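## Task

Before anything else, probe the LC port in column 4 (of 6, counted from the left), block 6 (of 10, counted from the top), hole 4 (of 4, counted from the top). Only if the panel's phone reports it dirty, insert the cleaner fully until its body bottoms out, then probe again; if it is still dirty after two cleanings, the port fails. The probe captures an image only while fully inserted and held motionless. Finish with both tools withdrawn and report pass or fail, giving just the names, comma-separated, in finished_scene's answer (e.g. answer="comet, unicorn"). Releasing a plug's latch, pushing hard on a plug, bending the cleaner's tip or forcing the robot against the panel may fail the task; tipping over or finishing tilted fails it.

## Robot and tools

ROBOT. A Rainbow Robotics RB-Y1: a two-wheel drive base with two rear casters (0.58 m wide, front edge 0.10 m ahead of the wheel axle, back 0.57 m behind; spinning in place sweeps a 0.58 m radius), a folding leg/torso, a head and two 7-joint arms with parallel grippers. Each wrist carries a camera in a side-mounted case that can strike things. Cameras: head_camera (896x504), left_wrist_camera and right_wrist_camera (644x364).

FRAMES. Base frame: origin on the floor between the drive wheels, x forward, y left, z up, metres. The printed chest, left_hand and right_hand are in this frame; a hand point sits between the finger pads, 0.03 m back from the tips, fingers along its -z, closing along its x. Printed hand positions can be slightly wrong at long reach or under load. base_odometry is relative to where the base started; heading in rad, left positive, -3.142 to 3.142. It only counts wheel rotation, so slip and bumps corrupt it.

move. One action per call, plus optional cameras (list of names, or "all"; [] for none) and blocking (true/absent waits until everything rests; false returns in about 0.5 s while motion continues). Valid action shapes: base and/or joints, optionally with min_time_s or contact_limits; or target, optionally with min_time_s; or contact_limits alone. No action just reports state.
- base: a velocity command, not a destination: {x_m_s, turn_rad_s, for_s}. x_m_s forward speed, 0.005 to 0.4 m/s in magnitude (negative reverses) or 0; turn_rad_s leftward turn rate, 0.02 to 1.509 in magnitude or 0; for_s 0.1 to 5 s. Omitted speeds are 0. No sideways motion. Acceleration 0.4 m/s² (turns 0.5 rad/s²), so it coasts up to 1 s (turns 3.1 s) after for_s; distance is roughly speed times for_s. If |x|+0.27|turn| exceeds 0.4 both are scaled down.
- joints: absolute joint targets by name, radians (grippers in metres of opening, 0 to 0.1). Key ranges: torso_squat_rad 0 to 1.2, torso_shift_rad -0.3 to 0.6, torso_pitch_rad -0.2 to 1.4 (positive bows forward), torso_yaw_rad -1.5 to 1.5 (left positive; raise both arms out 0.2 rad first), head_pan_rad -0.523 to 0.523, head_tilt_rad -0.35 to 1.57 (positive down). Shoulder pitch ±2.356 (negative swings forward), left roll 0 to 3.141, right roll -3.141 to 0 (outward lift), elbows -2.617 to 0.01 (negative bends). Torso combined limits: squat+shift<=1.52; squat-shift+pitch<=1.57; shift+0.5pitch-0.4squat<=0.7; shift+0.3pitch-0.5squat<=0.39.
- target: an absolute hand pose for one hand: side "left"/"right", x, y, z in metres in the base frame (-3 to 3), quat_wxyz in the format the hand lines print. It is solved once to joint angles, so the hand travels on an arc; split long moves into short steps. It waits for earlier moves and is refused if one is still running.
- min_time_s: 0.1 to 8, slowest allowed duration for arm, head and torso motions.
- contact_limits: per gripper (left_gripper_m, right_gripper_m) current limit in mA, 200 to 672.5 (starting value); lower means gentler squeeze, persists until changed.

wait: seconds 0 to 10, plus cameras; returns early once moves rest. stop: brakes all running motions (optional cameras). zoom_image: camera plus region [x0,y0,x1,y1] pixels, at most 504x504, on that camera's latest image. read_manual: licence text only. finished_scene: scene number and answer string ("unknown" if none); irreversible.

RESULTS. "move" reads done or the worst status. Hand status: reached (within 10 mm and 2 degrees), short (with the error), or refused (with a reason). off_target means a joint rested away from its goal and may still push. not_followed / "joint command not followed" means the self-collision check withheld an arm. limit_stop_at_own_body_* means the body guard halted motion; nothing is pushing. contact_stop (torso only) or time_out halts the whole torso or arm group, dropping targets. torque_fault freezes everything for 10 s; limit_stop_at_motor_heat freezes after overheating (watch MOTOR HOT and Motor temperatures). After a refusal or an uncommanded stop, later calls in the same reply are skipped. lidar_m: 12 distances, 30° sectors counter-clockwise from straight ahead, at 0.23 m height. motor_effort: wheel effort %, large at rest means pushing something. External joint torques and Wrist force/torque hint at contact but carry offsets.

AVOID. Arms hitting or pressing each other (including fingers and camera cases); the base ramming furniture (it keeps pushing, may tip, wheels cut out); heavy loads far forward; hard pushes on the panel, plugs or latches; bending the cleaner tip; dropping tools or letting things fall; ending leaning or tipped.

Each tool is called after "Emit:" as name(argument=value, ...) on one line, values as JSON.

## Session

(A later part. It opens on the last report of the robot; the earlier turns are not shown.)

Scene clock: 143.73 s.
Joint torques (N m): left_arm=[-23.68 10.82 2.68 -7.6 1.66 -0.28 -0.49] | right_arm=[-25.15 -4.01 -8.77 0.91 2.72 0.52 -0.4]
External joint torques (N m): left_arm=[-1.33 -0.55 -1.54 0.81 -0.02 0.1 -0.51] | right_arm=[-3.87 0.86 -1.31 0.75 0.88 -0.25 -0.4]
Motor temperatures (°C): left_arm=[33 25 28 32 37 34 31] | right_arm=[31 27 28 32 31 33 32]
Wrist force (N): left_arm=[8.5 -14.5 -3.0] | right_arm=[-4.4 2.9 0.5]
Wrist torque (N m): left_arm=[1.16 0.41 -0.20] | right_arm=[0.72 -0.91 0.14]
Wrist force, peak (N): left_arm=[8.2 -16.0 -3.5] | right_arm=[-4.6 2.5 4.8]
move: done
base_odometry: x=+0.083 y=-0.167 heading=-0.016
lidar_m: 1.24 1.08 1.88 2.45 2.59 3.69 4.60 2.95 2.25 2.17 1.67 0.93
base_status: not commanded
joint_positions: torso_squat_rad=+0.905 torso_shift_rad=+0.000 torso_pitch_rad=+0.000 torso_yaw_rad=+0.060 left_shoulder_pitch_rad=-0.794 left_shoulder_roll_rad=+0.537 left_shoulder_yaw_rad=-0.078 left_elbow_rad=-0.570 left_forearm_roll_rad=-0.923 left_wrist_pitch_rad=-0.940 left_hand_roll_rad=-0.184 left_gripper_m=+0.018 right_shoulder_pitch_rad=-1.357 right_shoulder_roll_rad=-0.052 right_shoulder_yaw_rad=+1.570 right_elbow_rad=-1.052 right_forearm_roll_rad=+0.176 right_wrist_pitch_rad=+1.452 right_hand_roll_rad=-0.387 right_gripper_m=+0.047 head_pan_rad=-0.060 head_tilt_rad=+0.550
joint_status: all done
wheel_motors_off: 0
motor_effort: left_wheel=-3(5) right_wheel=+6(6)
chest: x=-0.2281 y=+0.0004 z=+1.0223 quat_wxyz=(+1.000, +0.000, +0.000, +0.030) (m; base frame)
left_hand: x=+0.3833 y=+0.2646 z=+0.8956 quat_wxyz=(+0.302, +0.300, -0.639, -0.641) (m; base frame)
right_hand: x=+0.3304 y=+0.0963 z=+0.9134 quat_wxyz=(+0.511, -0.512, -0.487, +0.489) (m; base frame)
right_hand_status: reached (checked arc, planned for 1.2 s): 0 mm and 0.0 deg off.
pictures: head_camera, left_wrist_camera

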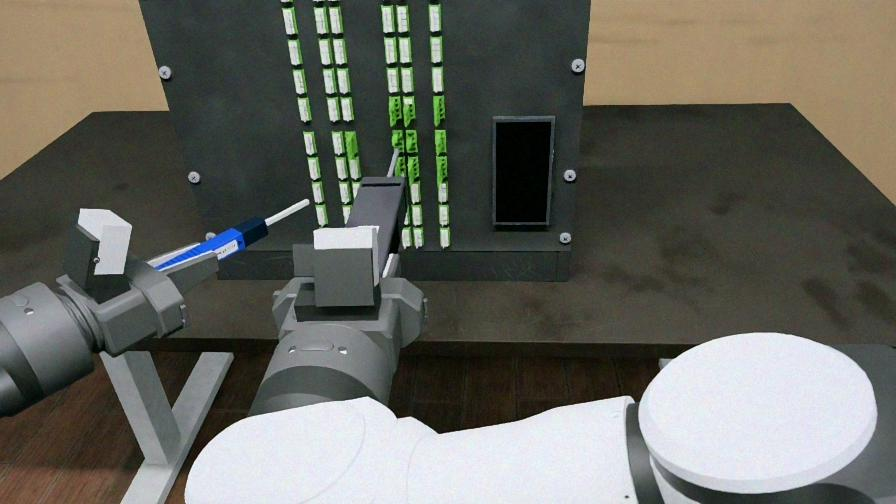

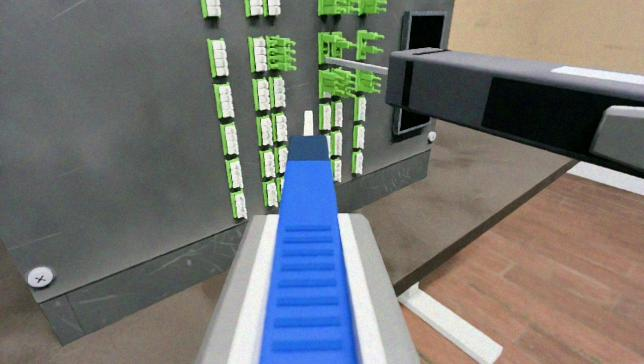

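In. Advance with y nearly constant, watching lateral force.

Emit:
move(target={"side":"right","x":0.334,"y":0.0963,"z":0.9138,"quat_wxyz":[0.5117,-0.5127,-0.4875,0.4892]}, min_time_s=1.2, cameras=[])

Emit:
move(target={"side":"right","x":0.337,"y":0.096,"z":0.9138,"quat_wxyz":[0.5117,-0.5127,-0.4875,0.4892]}, min_time_s=1.2, cameras=["head_camera","left_wrist_camera"])

Emit:
zoom_image(camera="head_camera", region=[380, 135, 410, 165])

Scene clock: 146.50 s.
Joint torques (N m): left_arm=[-23.6 11.18 2.77 -7.79 1.68 -0.17 -0.53] | right_arm=[-25.31 -4.28 -9.08 1.16 2.67 0.58 -0.32]
External joint torques (N m): left_arm=[-1.24 -0.19 -1.45 0.62 0 0.21 -0.54] | right_arm=[-3.92 0.64 -1.72 0.94 0.84 -0.19 -0.31]
Motor temperatures (°C): left_arm=[33 25 28 32 37 34 31] | right_arm=[31 27 28 32 31 33 32]
Wrist force (N): left_arm=[8.2 -14.2 -2.8] | right_arm=[-4.4 2.8 0.6]
Wrist torque (N m): left_arm=[1.11 0.30 -0.21] | right_arm=[0.70 -0.89 0.10]
Wrist force, peak (N): left_arm=[9.1 -15.7 -2.2] | right_arm=[-6.5 2.8 1.3]
move: done
base_odometry: x=+0.083 y=-0.167 heading=-0.016
lidar_m: 1.25 1.09 1.88 2.45 2.58 3.69 4.60 2.95 2.24 2.18 1.70 0.93
base_status: not commanded
joint_positions: torso_squat_rad=+0.905 torso_shift_rad=+0.000 torso_pitch_rad=+0.000 torso_yaw_rad=+0.060 left_shoulder_pitch_rad=-0.794 left_shoulder_roll_rad=+0.537 left_shoulder_yaw_rad=-0.078 left_elbow_rad=-0.570 left_forearm_roll_rad=-0.923 left_wrist_pitch_rad=-0.940 left_hand_roll_rad=-0.184 left_gripper_m=+0.018 right_shoulder_pitch_rad=-1.359 right_shoulder_roll_rad=-0.049 right_shoulder_yaw_rad=+1.569 right_elbow_rad=-1.032 right_forearm_roll_rad=+0.175 right_wrist_pitch_rad=+1.436 right_hand_roll_rad=-0.389 right_gripper_m=+0.047 head_pan_rad=-0.060 head_tilt_rad=+0.550
joint_status: all done
wheel_motors_off: 0
motor_effort: left_wheel=-3(4) right_wheel=+6(6)
chest: x=-0.2281 y=+0.0004 z=+1.0223 quat_wxyz=(+1.000, +0.000, +0.000, +0.030) (m; base frame)
left_hand: x=+0.3833 y=+0.2646 z=+0.8956 quat_wxyz=(+0.302, +0.300, -0.639, -0.641) (m; base frame)
right_hand: x=+0.3338 y=+0.0961 z=+0.9135 quat_wxyz=(+0.511, -0.512, -0.487, +0.489) (m; base frame)
right_hand_status: reached (checked arc, planned for 1.2 s): 0 mm and 0.0 deg off.
pictures: none
No camera images: "cameras" was empty.

Scene clock: 148.03 s.
Joint torques (N m): left_arm=[-23.22 11.28 2.68 -7.85 1.77 -0.19 -0.51] | right_arm=[-25.83 -5.38 -9.02 1.96 2.77 -0.2 -0.3]
External joint torques (N m): left_arm=[-0.86 -0.09 -1.54 0.56 0.09 0.18 -0.52] | right_arm=[-4.37 -0.43 -1.75 1.69 0.94 -0.97 -0.29]
Motor temperatures (°C): left_arm=[33 25 28 32 37 34 31] | right_arm=[31 27 28 32 31 33 32]
Wrist force (N): left_arm=[8.6 -14.4 -2.5] | right_arm=[-6.1 2.0 7.5]
Wrist torque (N m): left_arm=[1.16 0.35 -0.21] | right_arm=[0.62 -0.49 0.08]
Wrist force, peak (N): left_arm=[9.4 -15.3 -2.5] | right_arm=[-6.2 2.0 8.2]
move: done
base_odometry: x=+0.083 y=-0.167 heading=-0.016
lidar_m: 1.24 1.10 1.89 2.46 2.61 3.68 4.60 2.93 2.24 2.17 1.69 0.93
base_status: not commanded
joint_positions: torso_squat_rad=+0.905 torso_shift_rad=+0.000 torso_pitch_rad=+0.000 torso_yaw_rad=+0.060 left_shoulder_pitch_rad=-0.794 left_shoulder_roll_rad=+0.537 left_shoulder_yaw_rad=-0.078 left_elbow_rad=-0.570 left_forearm_roll_rad=-0.923 left_wrist_pitch_rad=-0.940 left_hand_roll_rad=-0.184 left_gripper_m=+0.018 right_shoulder_pitch_rad=-1.360 right_shoulder_roll_rad=-0.045 right_shoulder_yaw_rad=+1.569 right_elbow_rad=-1.015 right_forearm_roll_rad=+0.175 right_wrist_pitch_rad=+1.423 right_hand_roll_rad=-0.390 right_gripper_m=+0.047 head_pan_rad=-0.060 head_tilt_rad=+0.550
joint_status: all done
wheel_motors_off: 0
motor_effort: left_wheel=-3(5) right_wheel=+6(6)
chest: x=-0.2281 y=+0.0004 z=+1.0223 quat_wxyz=(+1.000, +0.000, +0.000, +0.030) (m; base frame)
left_hand: x=+0.3833 y=+0.2646 z=+0.8956 quat_wxyz=(+0.302, +0.300, -0.639, -0.641) (m; base frame)
right_hand: x=+0.3367 y=+0.0960 z=+0.9134 quat_wxyz=(+0.511, -0.512, -0.487, +0.489) (m; base frame)
right_hand_status: reached (checked arc, planned for 1.2 s): 1 mm and 0.1 deg off.
pictures: head_camera, left_wrist_camera

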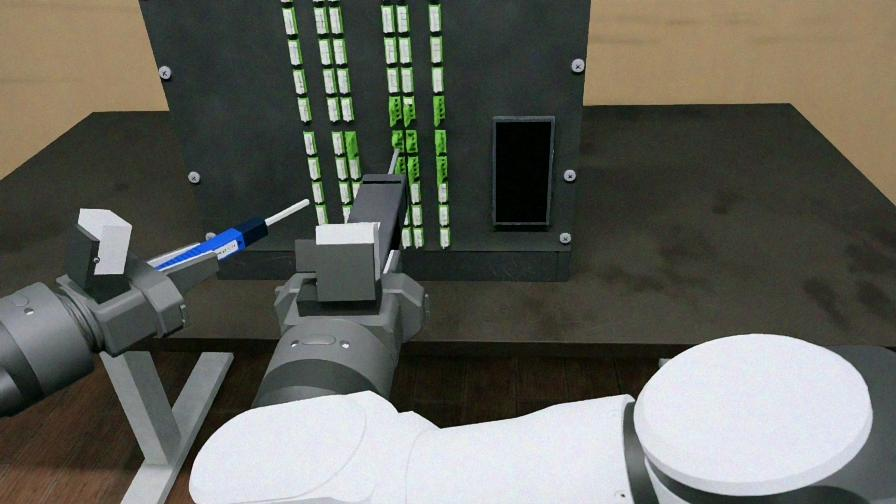

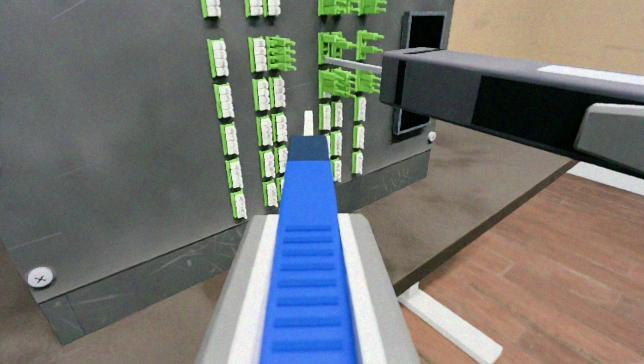

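Scaled by 16.800 from the camera's 896x504 image, which has a finer 1280x720 frame.

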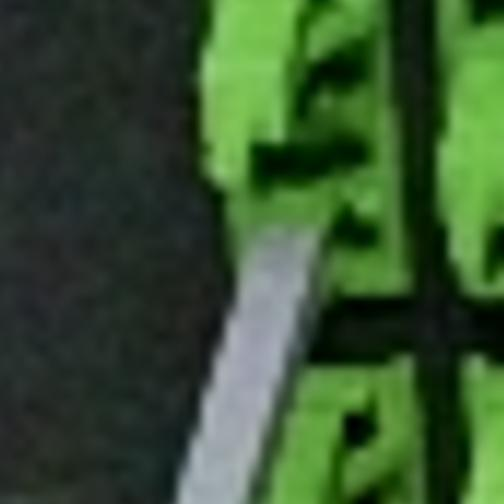

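Emit:
move(target={"side":"right","x":0.339,"y":0.0953,"z":0.9138,"quat_wxyz":[0.5117,-0.5127,-0.4875,0.4892]}, min_time_s=1, cameras=[])

Emit:
move(target={"side":"right","x":0.3415,"y":0.0945,"z":0.9138,"quat_wxyz":[0.5117,-0.5127,-0.4875,0.4892]}, min_time_s=1, cameras=["head_camera"])

Emit:
wait(seconds=0.6, cameras=["head_camera"])

Scene clock: 150.60 s.
Joint torques (N m): left_arm=[-23.52 11.16 3.08 -7.53 1.73 -0.14 -0.58] | right_arm=[-26.48 -9.41 -8.82 4.06 2.87 -1.62 -0.16]
External joint torques (N m): left_arm=[-1.16 -0.21 -1.14 0.88 0.05 0.23 -0.6] | right_arm=[-4.97 -4.43 -1.6 3.77 1.05 -2.4 -0.16]
Motor temperatures (°C): left_arm=[33 25 28 32 37 34 31] | right_arm=[31 27 28 32 31 33 32]
Wrist force (N): left_arm=[8.5 -15.0 -3.5] | right_arm=[-8.4 1.0 22.0]
Wrist torque (N m): left_arm=[1.19 0.37 -0.19] | right_arm=[0.40 0.16 0.02]
Wrist force, peak (N): left_arm=[9.4 -15.4 -3.0] | right_arm=[-8.6 1.6 22.5]
move: done
base_odometry: x=+0.083 y=-0.167 heading=-0.016
lidar_m: 1.25 1.09 1.88 2.45 2.60 3.68 4.61 2.95 2.23 2.17 1.69 0.93
base_status: not commanded
joint_positions: torso_squat_rad=+0.905 torso_shift_rad=+0.000 torso_pitch_rad=+0.000 torso_yaw_rad=+0.060 left_shoulder_pitch_rad=-0.794 left_shoulder_roll_rad=+0.537 left_shoulder_yaw_rad=-0.078 left_elbow_rad=-0.570 left_forearm_roll_rad=-0.923 left_wrist_pitch_rad=-0.940 left_hand_roll_rad=-0.184 left_gripper_m=+0.018 right_shoulder_pitch_rad=-1.360 right_shoulder_roll_rad=-0.044 right_shoulder_yaw_rad=+1.569 right_elbow_rad=-1.007 right_forearm_roll_rad=+0.175 right_wrist_pitch_rad=+1.415 right_hand_roll_rad=-0.392 right_gripper_m=+0.047 head_pan_rad=-0.060 head_tilt_rad=+0.550
joint_status: all done
wheel_motors_off: 0
motor_effort: left_wheel=-3(5) right_wheel=+6(6)
chest: x=-0.2282 y=+0.0004 z=+1.0223 quat_wxyz=(+1.000, +0.000, +0.000, +0.030) (m; base frame)
left_hand: x=+0.3832 y=+0.2646 z=+0.8957 quat_wxyz=(+0.302, +0.300, -0.639, -0.641) (m; base frame)
right_hand: x=+0.3382 y=+0.0958 z=+0.9132 quat_wxyz=(+0.511, -0.512, -0.487, +0.489) (m; base frame)
right_hand_status: reached (checked arc, planned for 1.0 s): 1 mm and 0.1 deg off.
pictures: none
No camera images: "cameras" was empty.

Scene clock: 151.93 s.
Joint torques (N m): left_arm=[-23.4 11.22 2.65 -7.7 1.72 -0.06 -0.48] | right_arm=[-27.91 -14.1 -9.67 6.95 3.36 -3.85 -0.17]
External joint torques (N m): left_arm=[-1.04 -0.15 -1.57 0.71 0.04 0.31 -0.5] | right_arm=[-6.34 -9.09 -2.5 6.62 1.55 -4.63 -0.16]
Motor temperatures (°C): left_arm=[33 25 28 32 37 34 31] | right_arm=[31 27 29 32 31 33 32]
Wrist force (N): left_arm=[8.2 -14.6 -2.8] | right_arm=[-13.0 -0.4 45.1]
Wrist torque (N m): left_arm=[1.20 0.30 -0.18] | right_arm=[0.25 1.27 0.00]
Wrist force, peak (N): left_arm=[8.8 -15.4 -3.0] | right_arm=[-13.5 -0.2 46.2]
move: done
base_odometry: x=+0.083 y=-0.167 heading=-0.016
lidar_m: 1.25 1.10 1.87 2.45 2.58 3.68 4.61 2.94 2.24 2.18 1.67 0.93
base_status: not commanded
joint_positions: torso_squat_rad=+0.905 torso_shift_rad=-0.001 torso_pitch_rad=-0.001 torso_yaw_rad=+0.060 left_shoulder_pitch_rad=-0.794 left_shoulder_roll_rad=+0.537 left_shoulder_yaw_rad=-0.078 left_elbow_rad=-0.570 left_forearm_roll_rad=-0.923 left_wrist_pitch_rad=-0.940 left_hand_roll_rad=-0.184 left_gripper_m=+0.018 right_shoulder_pitch_rad=-1.360 right_shoulder_roll_rad=-0.042 right_shoulder_yaw_rad=+1.569 right_elbow_rad=-0.996 right_forearm_roll_rad=+0.174 right_wrist_pitch_rad=+1.405 right_hand_roll_rad=-0.393 right_gripper_m=+0.047 head_pan_rad=-0.060 head_tilt_rad=+0.550
joint_status: all done
wheel_motors_off: 0
motor_effort: left_wheel=-2(4) right_wheel=+6(7)
chest: x=-0.2285 y=+0.0004 z=+1.0223 quat_wxyz=(+1.000, +0.000, +0.000, +0.030) (m; base frame)
left_hand: x=+0.3829 y=+0.2646 z=+0.8960 quat_wxyz=(+0.301, +0.301, -0.639, -0.641) (m; base frame)
right_hand: x=+0.3398 y=+0.0957 z=+0.9130 quat_wxyz=(+0.511, -0.511, -0.487, +0.490) (m; base frame)
right_hand_status: reached (checked arc, planned for 1.0 s): 2 mm and 0.2 deg off.
pictures: head_camera

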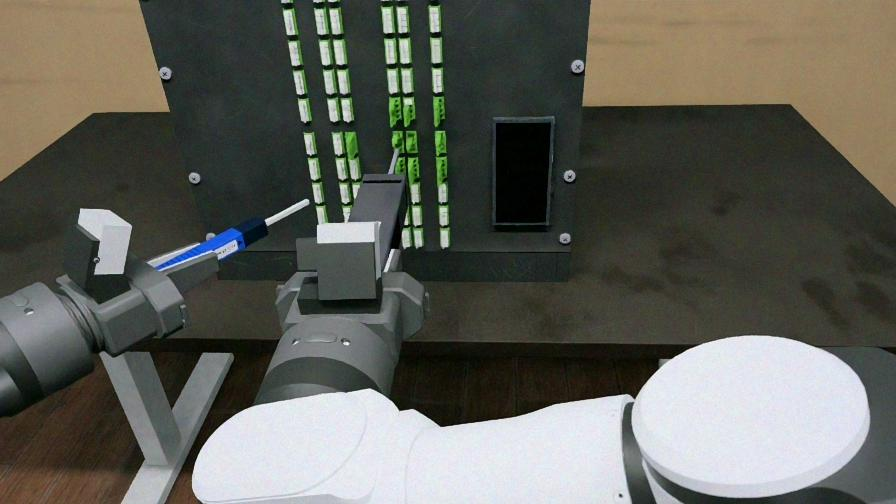

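Scene clock: 152.53 s.
Joint torques (N m): left_arm=[-23.72 11.03 2.61 -7.7 1.77 -0.11 -0.49] | right_arm=[-27.78 -14.11 -9.19 7.14 3.25 -3.8 -0.19]
External joint torques (N m): left_arm=[-1.35 -0.34 -1.6 0.72 0.09 0.26 -0.5] | right_arm=[-6.21 -9.1 -2.03 6.81 1.44 -4.58 -0.19]
Motor temperatures (°C): left_arm=[33 25 28 32 37 34 31] | right_arm=[31 27 29 32 31 33 32]
Wrist force (N): left_arm=[8.0 -14.6 -2.9] | right_arm=[-13.2 0.1 44.9]
Wrist torque (N m): left_arm=[1.16 0.34 -0.18] | right_arm=[0.19 1.20 -0.01]
Wrist force, peak (N): left_arm=[8.7 -15.2 -3.3] | right_arm=[-13.2 0.0 45.2]
base_odometry: x=+0.083 y=-0.167 heading=-0.016
lidar_m: 1.25 1.08 1.89 2.45 2.59 3.69 4.59 2.94 2.23 2.18 1.70 0.94
base_status: not commanded
joint_positions: torso_squat_rad=+0.905 torso_shift_rad=-0.001 torso_pitch_rad=-0.001 torso_yaw_rad=+0.060 left_shoulder_pitch_rad=-0.794 left_shoulder_roll_rad=+0.537 left_shoulder_yaw_rad=-0.078 left_elbow_rad=-0.570 left_forearm_roll_rad=-0.923 left_wrist_pitch_rad=-0.940 left_hand_roll_rad=-0.184 left_gripper_m=+0.018 right_shoulder_pitch_rad=-1.360 right_shoulder_roll_rad=-0.042 right_shoulder_yaw_rad=+1.569 right_elbow_rad=-0.996 right_forearm_roll_rad=+0.174 right_wrist_pitch_rad=+1.405 right_hand_roll_rad=-0.393 right_gripper_m=+0.047 head_pan_rad=-0.060 head_tilt_rad=+0.550
joint_status: all done
wheel_motors_off: 0
motor_effort: left_wheel=-1(4) right_wheel=+6(7)
chest: x=-0.2285 y=+0.0004 z=+1.0223 quat_wxyz=(+1.000, +0.000, +0.000, +0.030) (m; base frame)
left_hand: x=+0.3829 y=+0.2646 z=+0.8960 quat_wxyz=(+0.301, +0.301, -0.639, -0.641) (m; base frame)
right_hand: x=+0.3398 y=+0.0957 z=+0.9130 quat_wxyz=(+0.511, -0.511, -0.487, +0.490) (m; base frame)
right_hand_status: reached (checked arc, planned for 1.0 s): 2 mm and 0.2 deg off.
wait: 0.60 s; at rest by 0.27 s
pictures: head_camera

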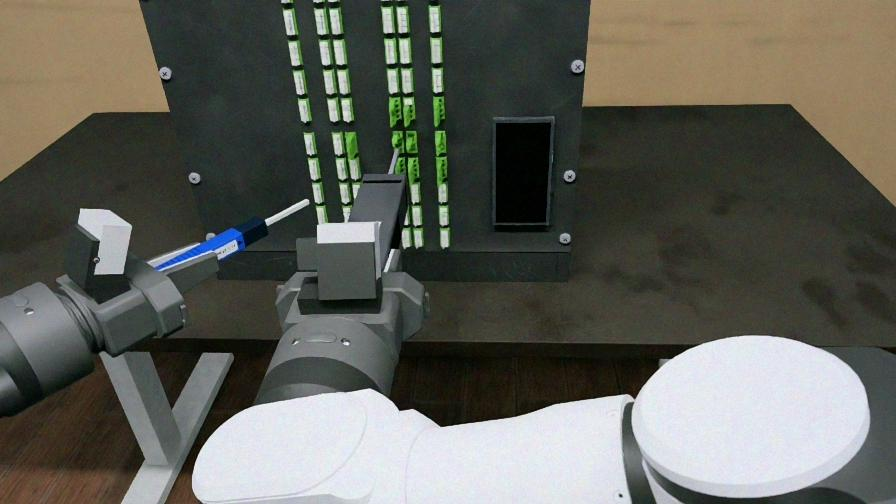

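Emit:
move(target={"side":"right","x":0.3375,"y":0.0945,"z":0.9138,"quat_wxyz":[0.5117,-0.5127,-0.4875,0.4892]}, min_time_s=1, cameras=["left_wrist_camera","head_camera"])

Emit:
zoom_image(camera="left_wrist_camera", region=[315, 35, 395, 95])

Emit:
zoom_image(camera="head_camera", region=[375, 135, 425, 185])

Scene clock: 157.37 s.
Joint torques (N m): left_arm=[-23.7 10.81 2.65 -7.79 1.77 -0.11 -0.38] | right_arm=[-21.66 -4.45 -6 -0.77 2.07 3.19 0.44]
External joint torques (N m): left_arm=[-1.35 -0.56 -1.57 0.62 0.09 0.26 -0.4] | right_arm=[-0.15 0.54 1.28 -1.05 0.24 2.41 0.44]
Motor temperatures (°C): left_arm=[33 25 28 32 37 34 31] | right_arm=[32 27 29 32 31 34 32]
Wrist force (N): left_arm=[8.1 -14.4 -2.7] | right_arm=[1.4 1.8 -14.3]
Wrist torque (N m): left_arm=[1.09 0.30 -0.20] | right_arm=[0.85 -2.24 0.05]
Wrist force, peak (N): left_arm=[9.1 -15.7 -3.3] | right_arm=[-13.0 -0.1 45.1]
move: done
base_odometry: x=+0.083 y=-0.167 heading=-0.016
lidar_m: 1.24 1.09 1.89 2.45 2.60 3.68 4.60 2.94 2.23 2.17 1.70 0.93
base_status: not commanded
joint_positions: torso_squat_rad=+0.905 torso_shift_rad=+0.000 torso_pitch_rad=+0.000 torso_yaw_rad=+0.060 left_shoulder_pitch_rad=-0.794 left_shoulder_roll_rad=+0.537 left_shoulder_yaw_rad=-0.078 left_elbow_rad=-0.570 left_forearm_roll_rad=-0.923 left_wrist_pitch_rad=-0.940 left_hand_roll_rad=-0.184 left_gripper_m=+0.018 right_shoulder_pitch_rad=-1.360 right_shoulder_roll_rad=-0.049 right_shoulder_yaw_rad=+1.569 right_elbow_rad=-1.016 right_forearm_roll_rad=+0.175 right_wrist_pitch_rad=+1.420 right_hand_roll_rad=-0.392 right_gripper_m=+0.047 head_pan_rad=-0.060 head_tilt_rad=+0.550
joint_status: all done
wheel_motors_off: 0
motor_effort: left_wheel=-2(3) right_wheel=+5(7)
chest: x=-0.2279 y=+0.0004 z=+1.0223 quat_wxyz=(+1.000, +0.000, +0.000, +0.030) (m; base frame)
left_hand: x=+0.3833 y=+0.2646 z=+0.8955 quat_wxyz=(+0.302, +0.300, -0.639, -0.641) (m; base frame)
right_hand: x=+0.3382 y=+0.0947 z=+0.9135 quat_wxyz=(+0.511, -0.512, -0.487, +0.489) (m; base frame)
right_hand_status: reached (checked arc, planned for 1.0 s): 1 mm and 0.0 deg off.
pictures: head_camera, left_wrist_camera

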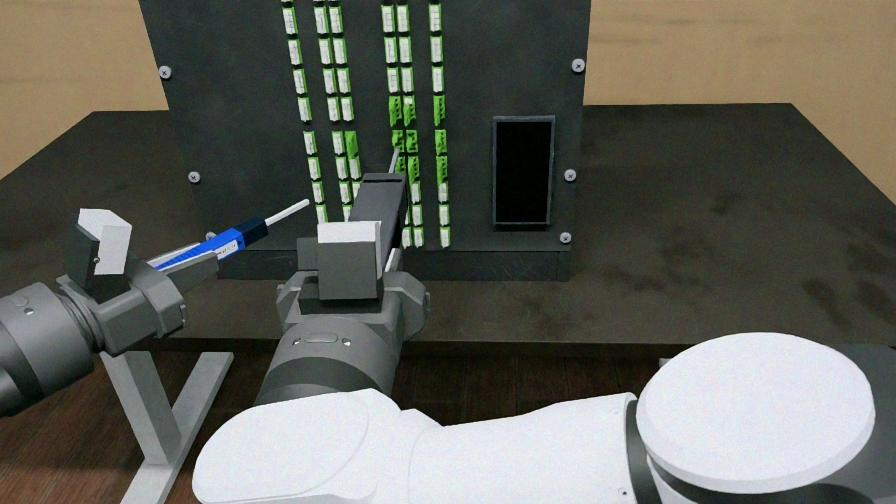

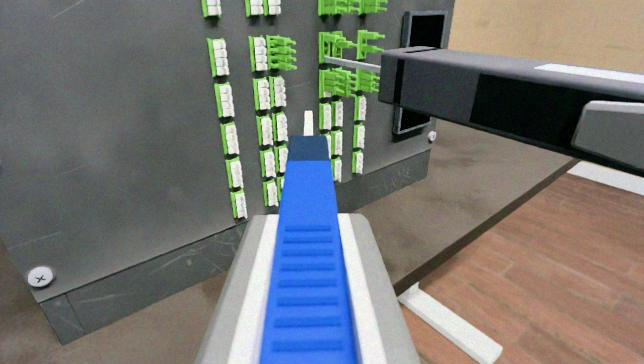

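Scaled by 6.300 from the camera's 644x364 image, which has a finer 1265x715 frame.

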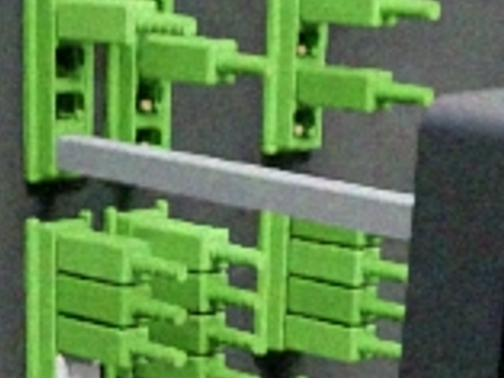

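Scaled by 10.080 from the camera's 896x504 image, which has a finer 1280x720 frame.

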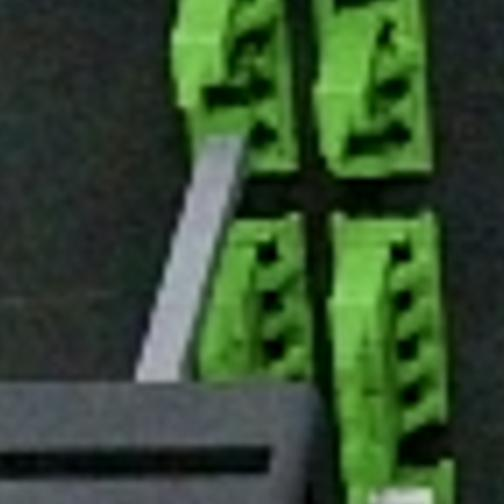

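Emit:
move(target={"side":"right","x":0.3325,"y":0.0962,"z":0.9138,"quat_wxyz":[0.5117,-0.5127,-0.4875,0.4892]}, min_time_s=1, cameras=[])

Emit:
move(target={"side":"right","x":0.3315,"y":0.099,"z":0.9138,"quat_wxyz":[0.5141,-0.5151,-0.4849,0.4866]}, min_time_s=1, cameras=["head_camera","left_wrist_camera"])

Emit:
zoom_image(camera="head_camera", region=[375, 135, 425, 185])

Emit:
zoom_image(camera="left_wrist_camera", region=[315, 35, 395, 95])

Scene clock: 162.83 s.
Joint torques (N m): left_arm=[-23.59 10.82 2.39 -7.75 1.77 -0.27 -0.47] | right_arm=[-23.14 -4.92 -6.5 -0.58 2.95 0.46 0.25]
External joint torques (N m): left_arm=[-1.24 -0.56 -1.83 0.66 0.09 0.11 -0.49] | right_arm=[-1.79 -0.02 0.89 -0.78 1.11 -0.31 0.26]
Motor temperatures (°C): left_arm=[33 25 28 32 37 34 31] | right_arm=[31 27 28 32 31 34 32]
Wrist force (N): left_arm=[8.6 -14.9 -3.6] | right_arm=[-4.8 3.0 0.4]
Wrist torque (N m): left_arm=[1.17 0.35 -0.20] | right_arm=[0.68 -0.68 0.12]
Wrist force, peak (N): left_arm=[8.7 -15.7 -3.5] | right_arm=[4.4 2.4 -27.2]
move: done
base_odometry: x=+0.083 y=-0.167 heading=-0.016
lidar_m: 1.25 1.09 1.88 2.45 2.59 3.68 4.59 2.94 2.23 2.19 1.68 0.93
base_status: not commanded
joint_positions: torso_squat_rad=+0.905 torso_shift_rad=+0.000 torso_pitch_rad=+0.000 torso_yaw_rad=+0.060 left_shoulder_pitch_rad=-0.794 left_shoulder_roll_rad=+0.537 left_shoulder_yaw_rad=-0.078 left_elbow_rad=-0.570 left_forearm_roll_rad=-0.923 left_wrist_pitch_rad=-0.940 left_hand_roll_rad=-0.184 left_gripper_m=+0.018 right_shoulder_pitch_rad=-1.359 right_shoulder_roll_rad=-0.050 right_shoulder_yaw_rad=+1.569 right_elbow_rad=-1.039 right_forearm_roll_rad=+0.176 right_wrist_pitch_rad=+1.443 right_hand_roll_rad=-0.388 right_gripper_m=+0.047 head_pan_rad=-0.060 head_tilt_rad=+0.550
joint_status: all done
wheel_motors_off: 0
motor_effort: left_wheel=-2(4) right_wheel=+3(6)
chest: x=-0.2279 y=+0.0004 z=+1.0223 quat_wxyz=(+1.000, +0.000, +0.000, +0.030) (m; base frame)
left_hand: x=+0.3834 y=+0.2646 z=+0.8954 quat_wxyz=(+0.302, +0.300, -0.639, -0.641) (m; base frame)
right_hand: x=+0.3328 y=+0.0962 z=+0.9136 quat_wxyz=(+0.512, -0.512, -0.487, +0.489) (m; base frame)
right_hand_status: reached (checked arc, planned for 1.0 s): 0 mm and 0.0 deg off.
pictures: none
No camera images: "cameras" was empty.

Scene clock: 164.17 s.
Joint torques (N m): left_arm=[-23.54 11.22 2.56 -7.74 1.61 -0.27 -0.4] | right_arm=[-25.02 -3.25 -8.64 0.39 2.52 0.31 0.37]
External joint torques (N m): left_arm=[-1.19 -0.16 -1.65 0.67 -0.07 0.11 -0.42] | right_arm=[-3.76 1.58 -1.41 0.19 0.68 -0.45 0.38]
Motor temperatures (°C): left_arm=[33 25 28 32 37 34 31] | right_arm=[31 27 28 32 31 34 32]
Wrist force (N): left_arm=[8.9 -15.2 -3.3] | right_arm=[-5.3 2.4 0.1]
Wrist torque (N m): left_arm=[1.25 0.40 -0.18] | right_arm=[0.51 -0.68 0.11]
Wrist force, peak (N): left_arm=[8.5 -15.5 -3.8] | right_arm=[-5.9 2.3 0.0]
move: done
base_odometry: x=+0.083 y=-0.167 heading=-0.016
lidar_m: 1.25 1.09 1.88 2.46 2.57 3.69 4.59 2.93 2.23 2.18 1.71 0.93
base_status: not commanded
joint_positions: torso_squat_rad=+0.905 torso_shift_rad=+0.000 torso_pitch_rad=+0.000 torso_yaw_rad=+0.060 left_shoulder_pitch_rad=-0.794 left_shoulder_roll_rad=+0.537 left_shoulder_yaw_rad=-0.078 left_elbow_rad=-0.570 left_forearm_roll_rad=-0.923 left_wrist_pitch_rad=-0.940 left_hand_roll_rad=-0.184 left_gripper_m=+0.018 right_shoulder_pitch_rad=-1.360 right_shoulder_roll_rad=-0.031 right_shoulder_yaw_rad=+1.566 right_elbow_rad=-1.016 right_forearm_roll_rad=+0.172 right_wrist_pitch_rad=+1.447 right_hand_roll_rad=-0.385 right_gripper_m=+0.047 head_pan_rad=-0.060 head_tilt_rad=+0.550
joint_status: all done
wheel_motors_off: 0
motor_effort: left_wheel=-1(4) right_wheel=+3(3)
chest: x=-0.2279 y=+0.0004 z=+1.0223 quat_wxyz=(+1.000, +0.000, +0.000, +0.030) (m; base frame)
left_hand: x=+0.3834 y=+0.2646 z=+0.8954 quat_wxyz=(+0.302, +0.300, -0.639, -0.641) (m; base frame)
right_hand: x=+0.3315 y=+0.0987 z=+0.9135 quat_wxyz=(+0.514, -0.515, -0.484, +0.486) (m; base frame)
right_hand_status: reached (checked arc, planned for 1.0 s): 0 mm and 0.0 deg off.
pictures: head_camera, left_wrist_camera

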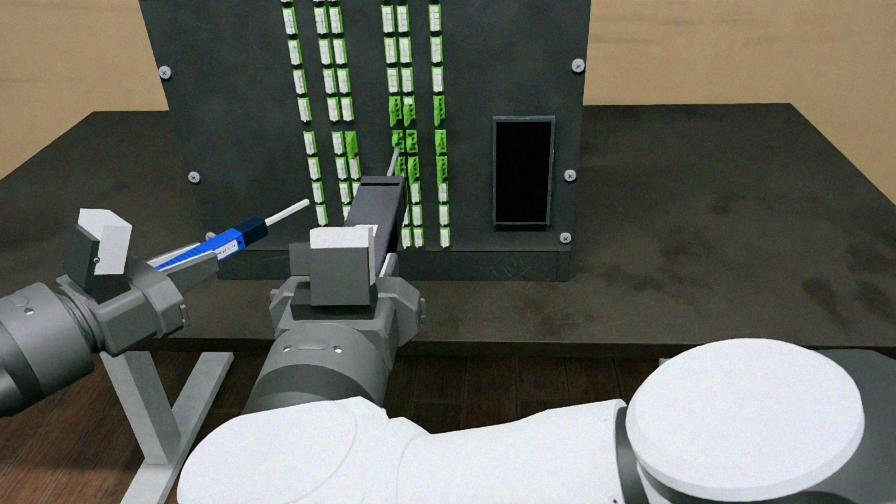

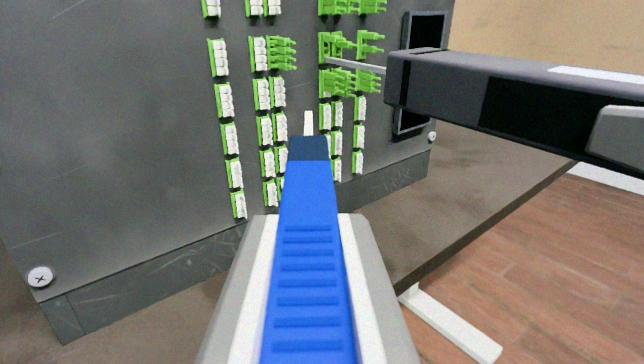

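Scaled by 10.080 from the camera's 896x504 image, which has a finer 1280x720 frame.

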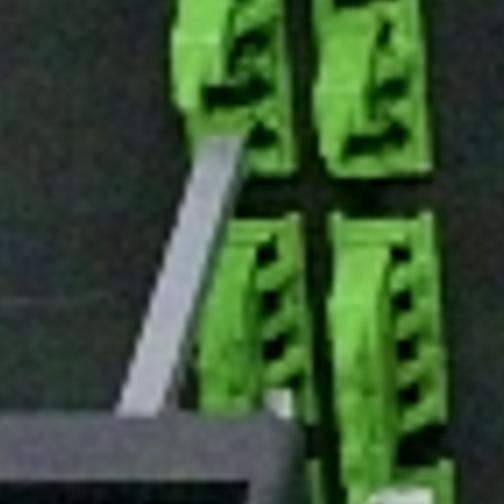

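Scaled by 6.300 from the camera's 644x364 image, which has a finer 1265x715 frame.

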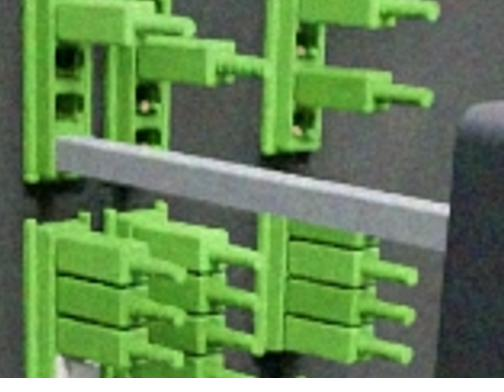

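Emit:
move(target={"side":"right","x":0.3345,"y":0.0987,"z":0.9137,"quat_wxyz":[0.5141,-0.5151,-0.4849,0.4866]}, min_time_s=1, cameras=[])

Emit:
move(target={"side":"right","x":0.3375,"y":0.0984,"z":0.9137,"quat_wxyz":[0.5141,-0.5151,-0.4849,0.4866]}, min_time_s=1, cameras=[])

Scene clock: 167.03 s.
Joint torques (N m): left_arm=[-23.28 11.24 2.65 -7.74 1.74 -0.14 -0.47] | right_arm=[-24.92 -3.94 -8.74 0.57 2.5 0.31 -0.34]
External joint torques (N m): left_arm=[-0.93 -0.14 -1.57 0.67 0.06 0.23 -0.49] | right_arm=[-3.58 0.93 -1.61 0.32 0.67 -0.46 -0.33]
Motor temperatures (°C): left_arm=[33 25 28 32 37 34 31] | right_arm=[31 27 28 32 31 34 32]
Wrist force (N): left_arm=[8.9 -15.1 -3.0] | right_arm=[-4.6 1.8 1.1]
Wrist torque (N m): left_arm=[1.21 0.39 -0.16] | right_arm=[0.53 -0.64 0.11]
Wrist force, peak (N): left_arm=[9.0 -15.7 -3.5] | right_arm=[-6.9 1.6 1.7]
move: done
base_odometry: x=+0.083 y=-0.167 heading=-0.016
lidar_m: 1.24 1.09 1.88 2.45 2.59 3.68 4.60 2.95 2.24 2.18 1.68 0.93
base_status: not commanded
joint_positions: torso_squat_rad=+0.905 torso_shift_rad=+0.000 torso_pitch_rad=+0.000 torso_yaw_rad=+0.060 left_shoulder_pitch_rad=-0.794 left_shoulder_roll_rad=+0.537 left_shoulder_yaw_rad=-0.078 left_elbow_rad=-0.570 left_forearm_roll_rad=-0.923 left_wrist_pitch_rad=-0.940 left_hand_roll_rad=-0.184 left_gripper_m=+0.018 right_shoulder_pitch_rad=-1.361 right_shoulder_roll_rad=-0.027 right_shoulder_yaw_rad=+1.565 right_elbow_rad=-0.998 right_forearm_roll_rad=+0.171 right_wrist_pitch_rad=+1.433 right_hand_roll_rad=-0.387 right_gripper_m=+0.047 head_pan_rad=-0.060 head_tilt_rad=+0.550
joint_status: all done
wheel_motors_off: 0
motor_effort: left_wheel=-2(4) right_wheel=+3(3)
chest: x=-0.2279 y=+0.0004 z=+1.0223 quat_wxyz=(+1.000, +0.000, +0.000, +0.030) (m; base frame)
left_hand: x=+0.3834 y=+0.2646 z=+0.8954 quat_wxyz=(+0.302, +0.300, -0.639, -0.641) (m; base frame)
right_hand: x=+0.3344 y=+0.0984 z=+0.9135 quat_wxyz=(+0.514, -0.515, -0.484, +0.486) (m; base frame)
right_hand_status: reached (checked arc, planned for 1.0 s): 0 mm and 0.0 deg off.
pictures: none
No camera images: "cameras" was empty.

Scene clock: 168.37 s.
Joint torques (N m): left_arm=[-23.58 11.22 2.66 -7.68 1.82 -0.27 -0.36] | right_arm=[-25.36 -5.6 -8.54 1.87 2.61 -0.89 -0.3]
External joint torques (N m): left_arm=[-1.23 -0.16 -1.56 0.73 0.14 0.11 -0.38] | right_arm=[-3.95 -0.7 -1.51 1.57 0.78 -1.67 -0.29]
Motor temperatures (°C): left_arm=[33 25 28 32 37 34 31] | right_arm=[31 27 28 32 31 34 32]
Wrist force (N): left_arm=[8.9 -14.4 -3.4] | right_arm=[-7.0 1.2 9.8]
Wrist torque (N m): left_arm=[1.13 0.41 -0.20] | right_arm=[0.43 -0.17 0.06]
Wrist force, peak (N): left_arm=[8.6 -15.4 -3.5] | right_arm=[-7.4 1.0 10.8]
move: done
base_odometry: x=+0.083 y=-0.167 heading=-0.016
lidar_m: 1.25 1.08 1.90 2.45 2.59 3.69 4.60 2.95 2.25 2.18 1.68 0.93
base_status: not commanded
joint_positions: torso_squat_rad=+0.905 torso_shift_rad=+0.000 torso_pitch_rad=+0.000 torso_yaw_rad=+0.060 left_shoulder_pitch_rad=-0.794 left_shoulder_roll_rad=+0.537 left_shoulder_yaw_rad=-0.078 left_elbow_rad=-0.570 left_forearm_roll_rad=-0.923 left_wrist_pitch_rad=-0.940 left_hand_roll_rad=-0.184 left_gripper_m=+0.018 right_shoulder_pitch_rad=-1.362 right_shoulder_roll_rad=-0.023 right_shoulder_yaw_rad=+1.565 right_elbow_rad=-0.981 right_forearm_roll_rad=+0.171 right_wrist_pitch_rad=+1.420 right_hand_roll_rad=-0.388 right_gripper_m=+0.047 head_pan_rad=-0.060 head_tilt_rad=+0.550
joint_status: all done
wheel_motors_off: 0
motor_effort: left_wheel=-2(4) right_wheel=+3(3)
chest: x=-0.2280 y=+0.0004 z=+1.0223 quat_wxyz=(+1.000, +0.000, +0.000, +0.030) (m; base frame)
left_hand: x=+0.3833 y=+0.2646 z=+0.8955 quat_wxyz=(+0.302, +0.300, -0.639, -0.641) (m; base frame)
right_hand: x=+0.3371 y=+0.0984 z=+0.9134 quat_wxyz=(+0.514, -0.515, -0.484, +0.487) (m; base frame)
right_hand_status: reached (checked arc, planned for 1.0 s): 0 mm and 0.0 deg off.
pictures: none
No camera images: "cameras" was empty.

Emit:
move(target={"side":"right","x":0.3375,"y":0.0968,"z":0.9137,"quat_wxyz":[0.5141,-0.5151,-0.4849,0.4866]}, min_time_s=1, cameras=[])

Emit:
move(target={"side":"right","x":0.3395,"y":0.0963,"z":0.9137,"quat_wxyz":[0.5141,-0.5151,-0.4849,0.4866]}, min_time_s=1, cameras=["head_camera"])

Emit:
zoom_image(camera="head_camera", region=[375, 135, 425, 185])

Scene clock: 170.93 s.
Joint torques (N m): left_arm=[-23.63 11.19 2.92 -7.52 1.68 -0.06 -0.44] | right_arm=[-23 -8.31 -6.12 1.58 2.67 0.65 -0.36]
External joint torques (N m): left_arm=[-1.28 -0.19 -1.3 0.89 0 0.31 -0.45] | right_arm=[-1.57 -3.39 0.97 1.28 0.84 -0.12 -0.35]
Motor temperatures (°C): left_arm=[33 25 28 32 37 34 31] | right_arm=[31 27 28 32 31 34 32]
Wrist force (N): left_arm=[8.3 -14.5 -2.8] | right_arm=[-4.1 1.9 7.6]
Wrist torque (N m): left_arm=[1.19 0.36 -0.21] | right_arm=[0.50 -0.86 0.08]
Wrist force, peak (N): left_arm=[8.4 -15.9 -3.3] | right_arm=[-7.1 1.5 10.8]
move: done
base_odometry: x=+0.083 y=-0.167 heading=-0.016
lidar_m: 1.24 1.09 1.88 2.45 2.58 3.69 4.59 2.94 2.25 2.17 1.69 0.92
base_status: not commanded
joint_positions: torso_squat_rad=+0.905 torso_shift_rad=+0.000 torso_pitch_rad=+0.000 torso_yaw_rad=+0.060 left_shoulder_pitch_rad=-0.794 left_shoulder_roll_rad=+0.537 left_shoulder_yaw_rad=-0.078 left_elbow_rad=-0.570 left_forearm_roll_rad=-0.923 left_wrist_pitch_rad=-0.940 left_hand_roll_rad=-0.184 left_gripper_m=+0.018 right_shoulder_pitch_rad=-1.361 right_shoulder_roll_rad=-0.029 right_shoulder_yaw_rad=+1.565 right_elbow_rad=-0.989 right_forearm_roll_rad=+0.171 right_wrist_pitch_rad=+1.422 right_hand_roll_rad=-0.389 right_gripper_m=+0.047 head_pan_rad=-0.060 head_tilt_rad=+0.550
joint_status: all done
wheel_motors_off: 0
motor_effort: left_wheel=-3(4) right_wheel=+2(3)
chest: x=-0.2280 y=+0.0004 z=+1.0223 quat_wxyz=(+1.000, +0.000, +0.000, +0.030) (m; base frame)
left_hand: x=+0.3833 y=+0.2646 z=+0.8955 quat_wxyz=(+0.302, +0.300, -0.639, -0.641) (m; base frame)
right_hand: x=+0.3371 y=+0.0974 z=+0.9136 quat_wxyz=(+0.514, -0.514, -0.485, +0.487) (m; base frame)
right_hand_status: reached (checked arc, planned for 1.0 s): 1 mm and 0.1 deg off.
pictures: none
No camera images: "cameras" was empty.

Scene clock: 172.27 s.
Joint torques (N m): left_arm=[-23.5 10.98 2.59 -7.66 1.78 -0.13 -0.36] | right_arm=[-24.77 -9.76 -7.29 4.69 2.37 -0.76 -0.22]
External joint torques (N m): left_arm=[-1.14 -0.39 -1.63 0.76 0.11 0.25 -0.37] | right_arm=[-3.29 -4.82 -0.24 4.37 0.55 -1.53 -0.21]
Motor temperatures (°C): left_arm=[33 25 28 32 37 34 31] | right_arm=[31 27 28 32 31 34 32]
Wrist force (N): left_arm=[9.2 -14.8 -3.3] | right_arm=[-7.1 0.7 21.4]
Wrist torque (N m): left_arm=[1.18 0.36 -0.13] | right_arm=[0.33 -0.30 0.03]
Wrist force, peak (N): left_arm=[8.4 -15.7 -3.6] | right_arm=[-7.6 0.8 21.8]
move: done
base_odometry: x=+0.083 y=-0.167 heading=-0.016
lidar_m: 1.24 1.08 1.89 2.46 2.59 3.69 4.59 2.95 2.21 2.18 1.67 0.93
base_status: not commanded
joint_positions: torso_squat_rad=+0.905 torso_shift_rad=+0.000 torso_pitch_rad=+0.000 torso_yaw_rad=+0.060 left_shoulder_pitch_rad=-0.794 left_shoulder_roll_rad=+0.537 left_shoulder_yaw_rad=-0.078 left_elbow_rad=-0.570 left_forearm_roll_rad=-0.923 left_wrist_pitch_rad=-0.940 left_hand_roll_rad=-0.184 left_gripper_m=+0.018 right_shoulder_pitch_rad=-1.362 right_shoulder_roll_rad=-0.028 right_shoulder_yaw_rad=+1.565 right_elbow_rad=-0.981 right_forearm_roll_rad=+0.171 right_wrist_pitch_rad=+1.414 right_hand_roll_rad=-0.390 right_gripper_m=+0.047 head_pan_rad=-0.060 head_tilt_rad=+0.550
joint_status: all done
wheel_motors_off: 0
motor_effort: left_wheel=-2(4) right_wheel=+3(3)
chest: x=-0.2282 y=+0.0004 z=+1.0223 quat_wxyz=(+1.000, +0.000, +0.000, +0.030) (m; base frame)
left_hand: x=+0.3832 y=+0.2646 z=+0.8957 quat_wxyz=(+0.302, +0.300, -0.639, -0.641) (m; base frame)
right_hand: x=+0.3386 y=+0.0972 z=+0.9134 quat_wxyz=(+0.514, -0.514, -0.485, +0.487) (m; base frame)
right_hand_status: reached (checked arc, planned for 1.0 s): 1 mm and 0.1 deg off.
pictures: head_camera

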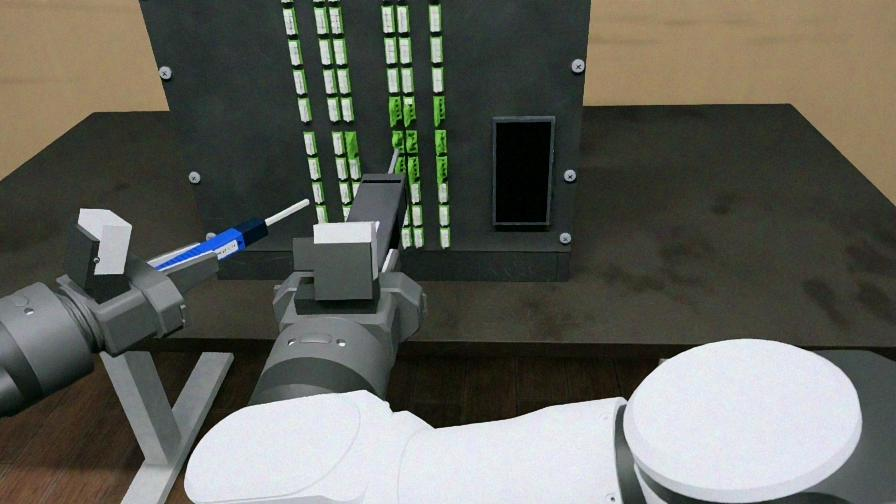

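Scaled by 10.080 from the camera's 896x504 image, which has a finer 1280x720 frame.

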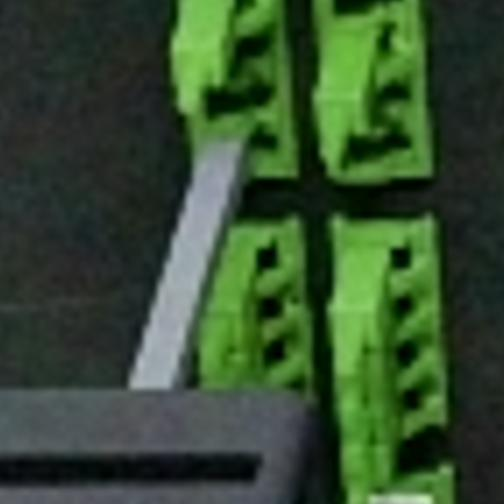

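Emit:
move(target={"side":"right","x":0.3412,"y":0.0952,"z":0.9137,"quat_wxyz":[0.5141,-0.5151,-0.4849,0.4866]}, min_time_s=1, cameras=["head_camera"])

Emit:
wait(seconds=1.2, cameras=["head_camera","left_wrist_camera"])

Emit:
zoom_image(camera="left_wrist_camera", region=[315, 35, 395, 95])

Emit:
zoom_image(camera="head_camera", region=[375, 135, 425, 185])

Scene clock: 175.13 s.
Joint torques (N m): left_arm=[-23.93 10.73 2.66 -7.7 1.78 -0.11 -0.38] | right_arm=[-24.8 -14.85 -6.84 6.77 2.74 -2.24 -0.24]
External joint torques (N m): left_arm=[-1.56 -0.64 -1.56 0.71 0.1 0.27 -0.39] | right_arm=[-3.27 -9.88 0.18 6.43 0.92 -3.01 -0.23]
Motor temperatures (°C): left_arm=[33 25 28 32 37 34 31] | right_arm=[31 27 28 32 31 34 32]
Wrist force (N): left_arm=[8.2 -14.2 -2.8] | right_arm=[-9.1 0.0 36.4]
Wrist torque (N m): left_arm=[1.10 0.35 -0.19] | right_arm=[0.12 0.33 0.01]
Wrist force, peak (N): left_arm=[8.5 -15.7 -3.3] | right_arm=[-9.1 -0.1 37.3]
move: done
base_odometry: x=+0.083 y=-0.167 heading=-0.016
lidar_m: 1.24 1.09 1.88 2.45 2.59 3.70 4.60 2.95 2.23 2.17 1.67 0.92
base_status: not commanded
joint_positions: torso_squat_rad=+0.905 torso_shift_rad=+0.000 torso_pitch_rad=-0.001 torso_yaw_rad=+0.060 left_shoulder_pitch_rad=-0.794 left_shoulder_roll_rad=+0.537 left_shoulder_yaw_rad=-0.078 left_elbow_rad=-0.570 left_forearm_roll_rad=-0.923 left_wrist_pitch_rad=-0.940 left_hand_roll_rad=-0.184 left_gripper_m=+0.018 right_shoulder_pitch_rad=-1.361 right_shoulder_roll_rad=-0.028 right_shoulder_yaw_rad=+1.565 right_elbow_rad=-0.976 right_forearm_roll_rad=+0.171 right_wrist_pitch_rad=+1.407 right_hand_roll_rad=-0.391 right_gripper_m=+0.047 head_pan_rad=-0.060 head_tilt_rad=+0.550
joint_status: all done
wheel_motors_off: 0
motor_effort: left_wheel=-4(4) right_wheel=+4(4)
chest: x=-0.2284 y=+0.0004 z=+1.0223 quat_wxyz=(+1.000, +0.000, +0.000, +0.030) (m; base frame)
left_hand: x=+0.3830 y=+0.2646 z=+0.8959 quat_wxyz=(+0.301, +0.301, -0.639, -0.641) (m; base frame)
right_hand: x=+0.3397 y=+0.0968 z=+0.9133 quat_wxyz=(+0.514, -0.513, -0.485, +0.487) (m; base frame)
right_hand_status: reached (checked arc, planned for 1.0 s): 2 mm and 0.2 deg off.
pictures: head_camera

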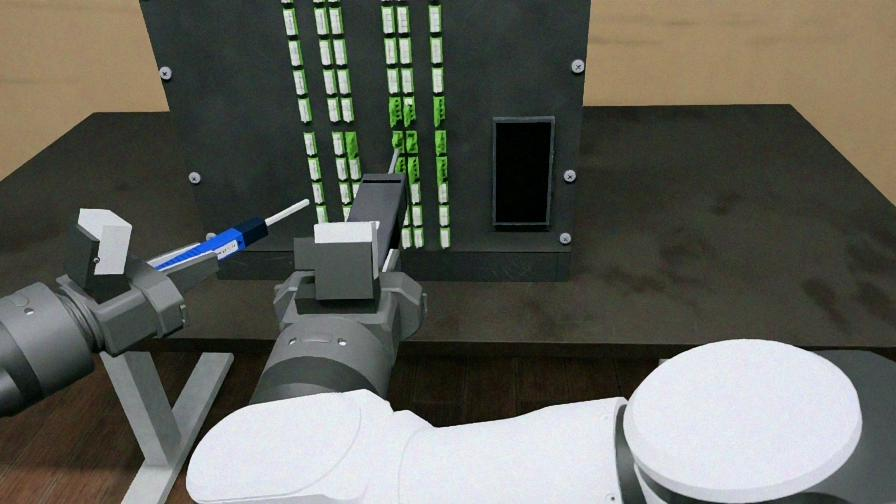

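Scene clock: 176.33 s.
Joint torques (N m): left_arm=[-23.43 10.73 2.72 -7.48 1.74 -0.14 -0.45] | right_arm=[-24.76 -14.82 -7.12 6.84 2.74 -2.14 -0.25]
External joint torques (N m): left_arm=[-1.07 -0.64 -1.5 0.93 0.06 0.23 -0.46] | right_arm=[-3.23 -9.85 -0.1 6.5 0.92 -2.92 -0.24]
Motor temperatures (°C): left_arm=[33 25 28 32 37 34 31] | right_arm=[31 27 28 32 31 34 32]
Wrist force (N): left_arm=[8.2 -14.7 -2.1] | right_arm=[-9.3 0.1 35.8]
Wrist torque (N m): left_arm=[1.21 0.33 -0.17] | right_arm=[0.16 0.27 0.00]
Wrist force, peak (N): left_arm=[9.7 -15.5 -2.5] | right_arm=[-9.8 -0.3 36.9]
base_odometry: x=+0.083 y=-0.167 heading=-0.016
lidar_m: 1.24 1.08 1.88 2.45 2.58 3.71 4.59 2.95 2.23 2.18 1.68 0.93
base_status: not commanded
joint_positions: torso_squat_rad=+0.905 torso_shift_rad=+0.000 torso_pitch_rad=-0.001 torso_yaw_rad=+0.060 left_shoulder_pitch_rad=-0.794 left_shoulder_roll_rad=+0.537 left_shoulder_yaw_rad=-0.078 left_elbow_rad=-0.570 left_forearm_roll_rad=-0.923 left_wrist_pitch_rad=-0.940 left_hand_roll_rad=-0.184 left_gripper_m=+0.018 right_shoulder_pitch_rad=-1.361 right_shoulder_roll_rad=-0.028 right_shoulder_yaw_rad=+1.565 right_elbow_rad=-0.976 right_forearm_roll_rad=+0.171 right_wrist_pitch_rad=+1.407 right_hand_roll_rad=-0.391 right_gripper_m=+0.047 head_pan_rad=-0.060 head_tilt_rad=+0.550
joint_status: all done
wheel_motors_off: 0
motor_effort: left_wheel=-2(4) right_wheel=+4(4)
chest: x=-0.2284 y=+0.0004 z=+1.0223 quat_wxyz=(+1.000, +0.000, +0.000, +0.030) (m; base frame)
left_hand: x=+0.3830 y=+0.2646 z=+0.8959 quat_wxyz=(+0.301, +0.301, -0.639, -0.641) (m; base frame)
right_hand: x=+0.3397 y=+0.0968 z=+0.9133 quat_wxyz=(+0.514, -0.513, -0.485, +0.487) (m; base frame)
right_hand_status: reached (checked arc, planned for 1.0 s): 2 mm and 0.2 deg off.
wait: 1.20 s; at rest by 0.27 s
pictures: head_camera, left_wrist_camera

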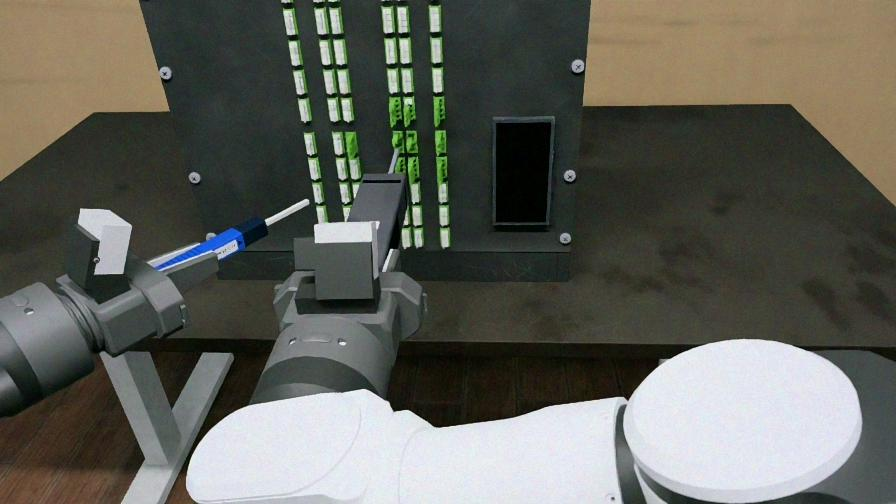

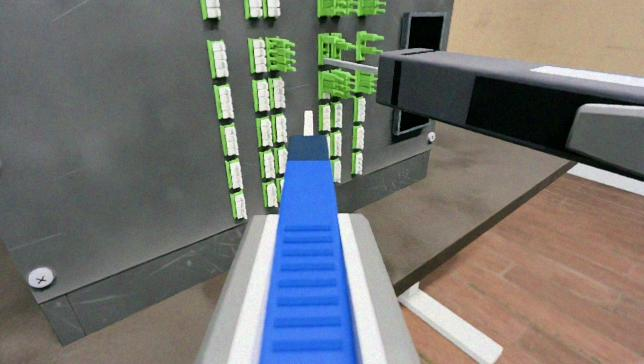

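Scaled by 6.300 from the camera's 644x364 image, which has a finer 1265x715 frame.

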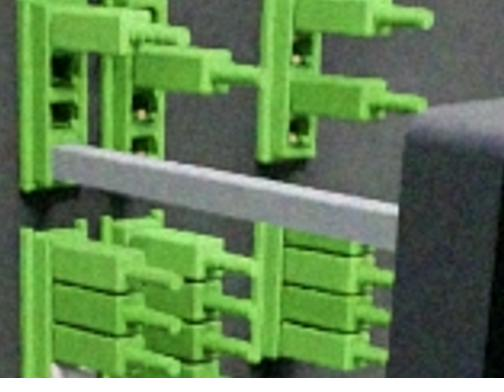

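Scaled by 10.080 from the camera's 896x504 image, which has a finer 1280x720 frame.

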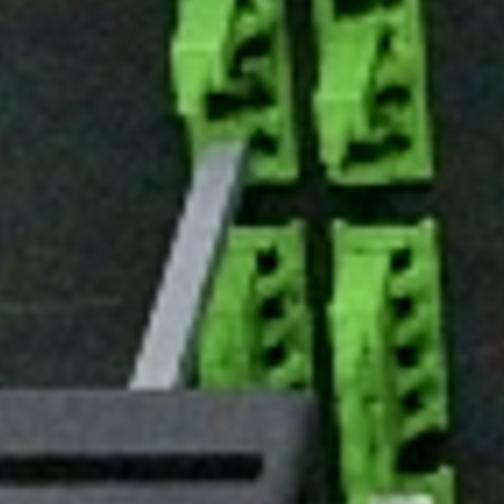

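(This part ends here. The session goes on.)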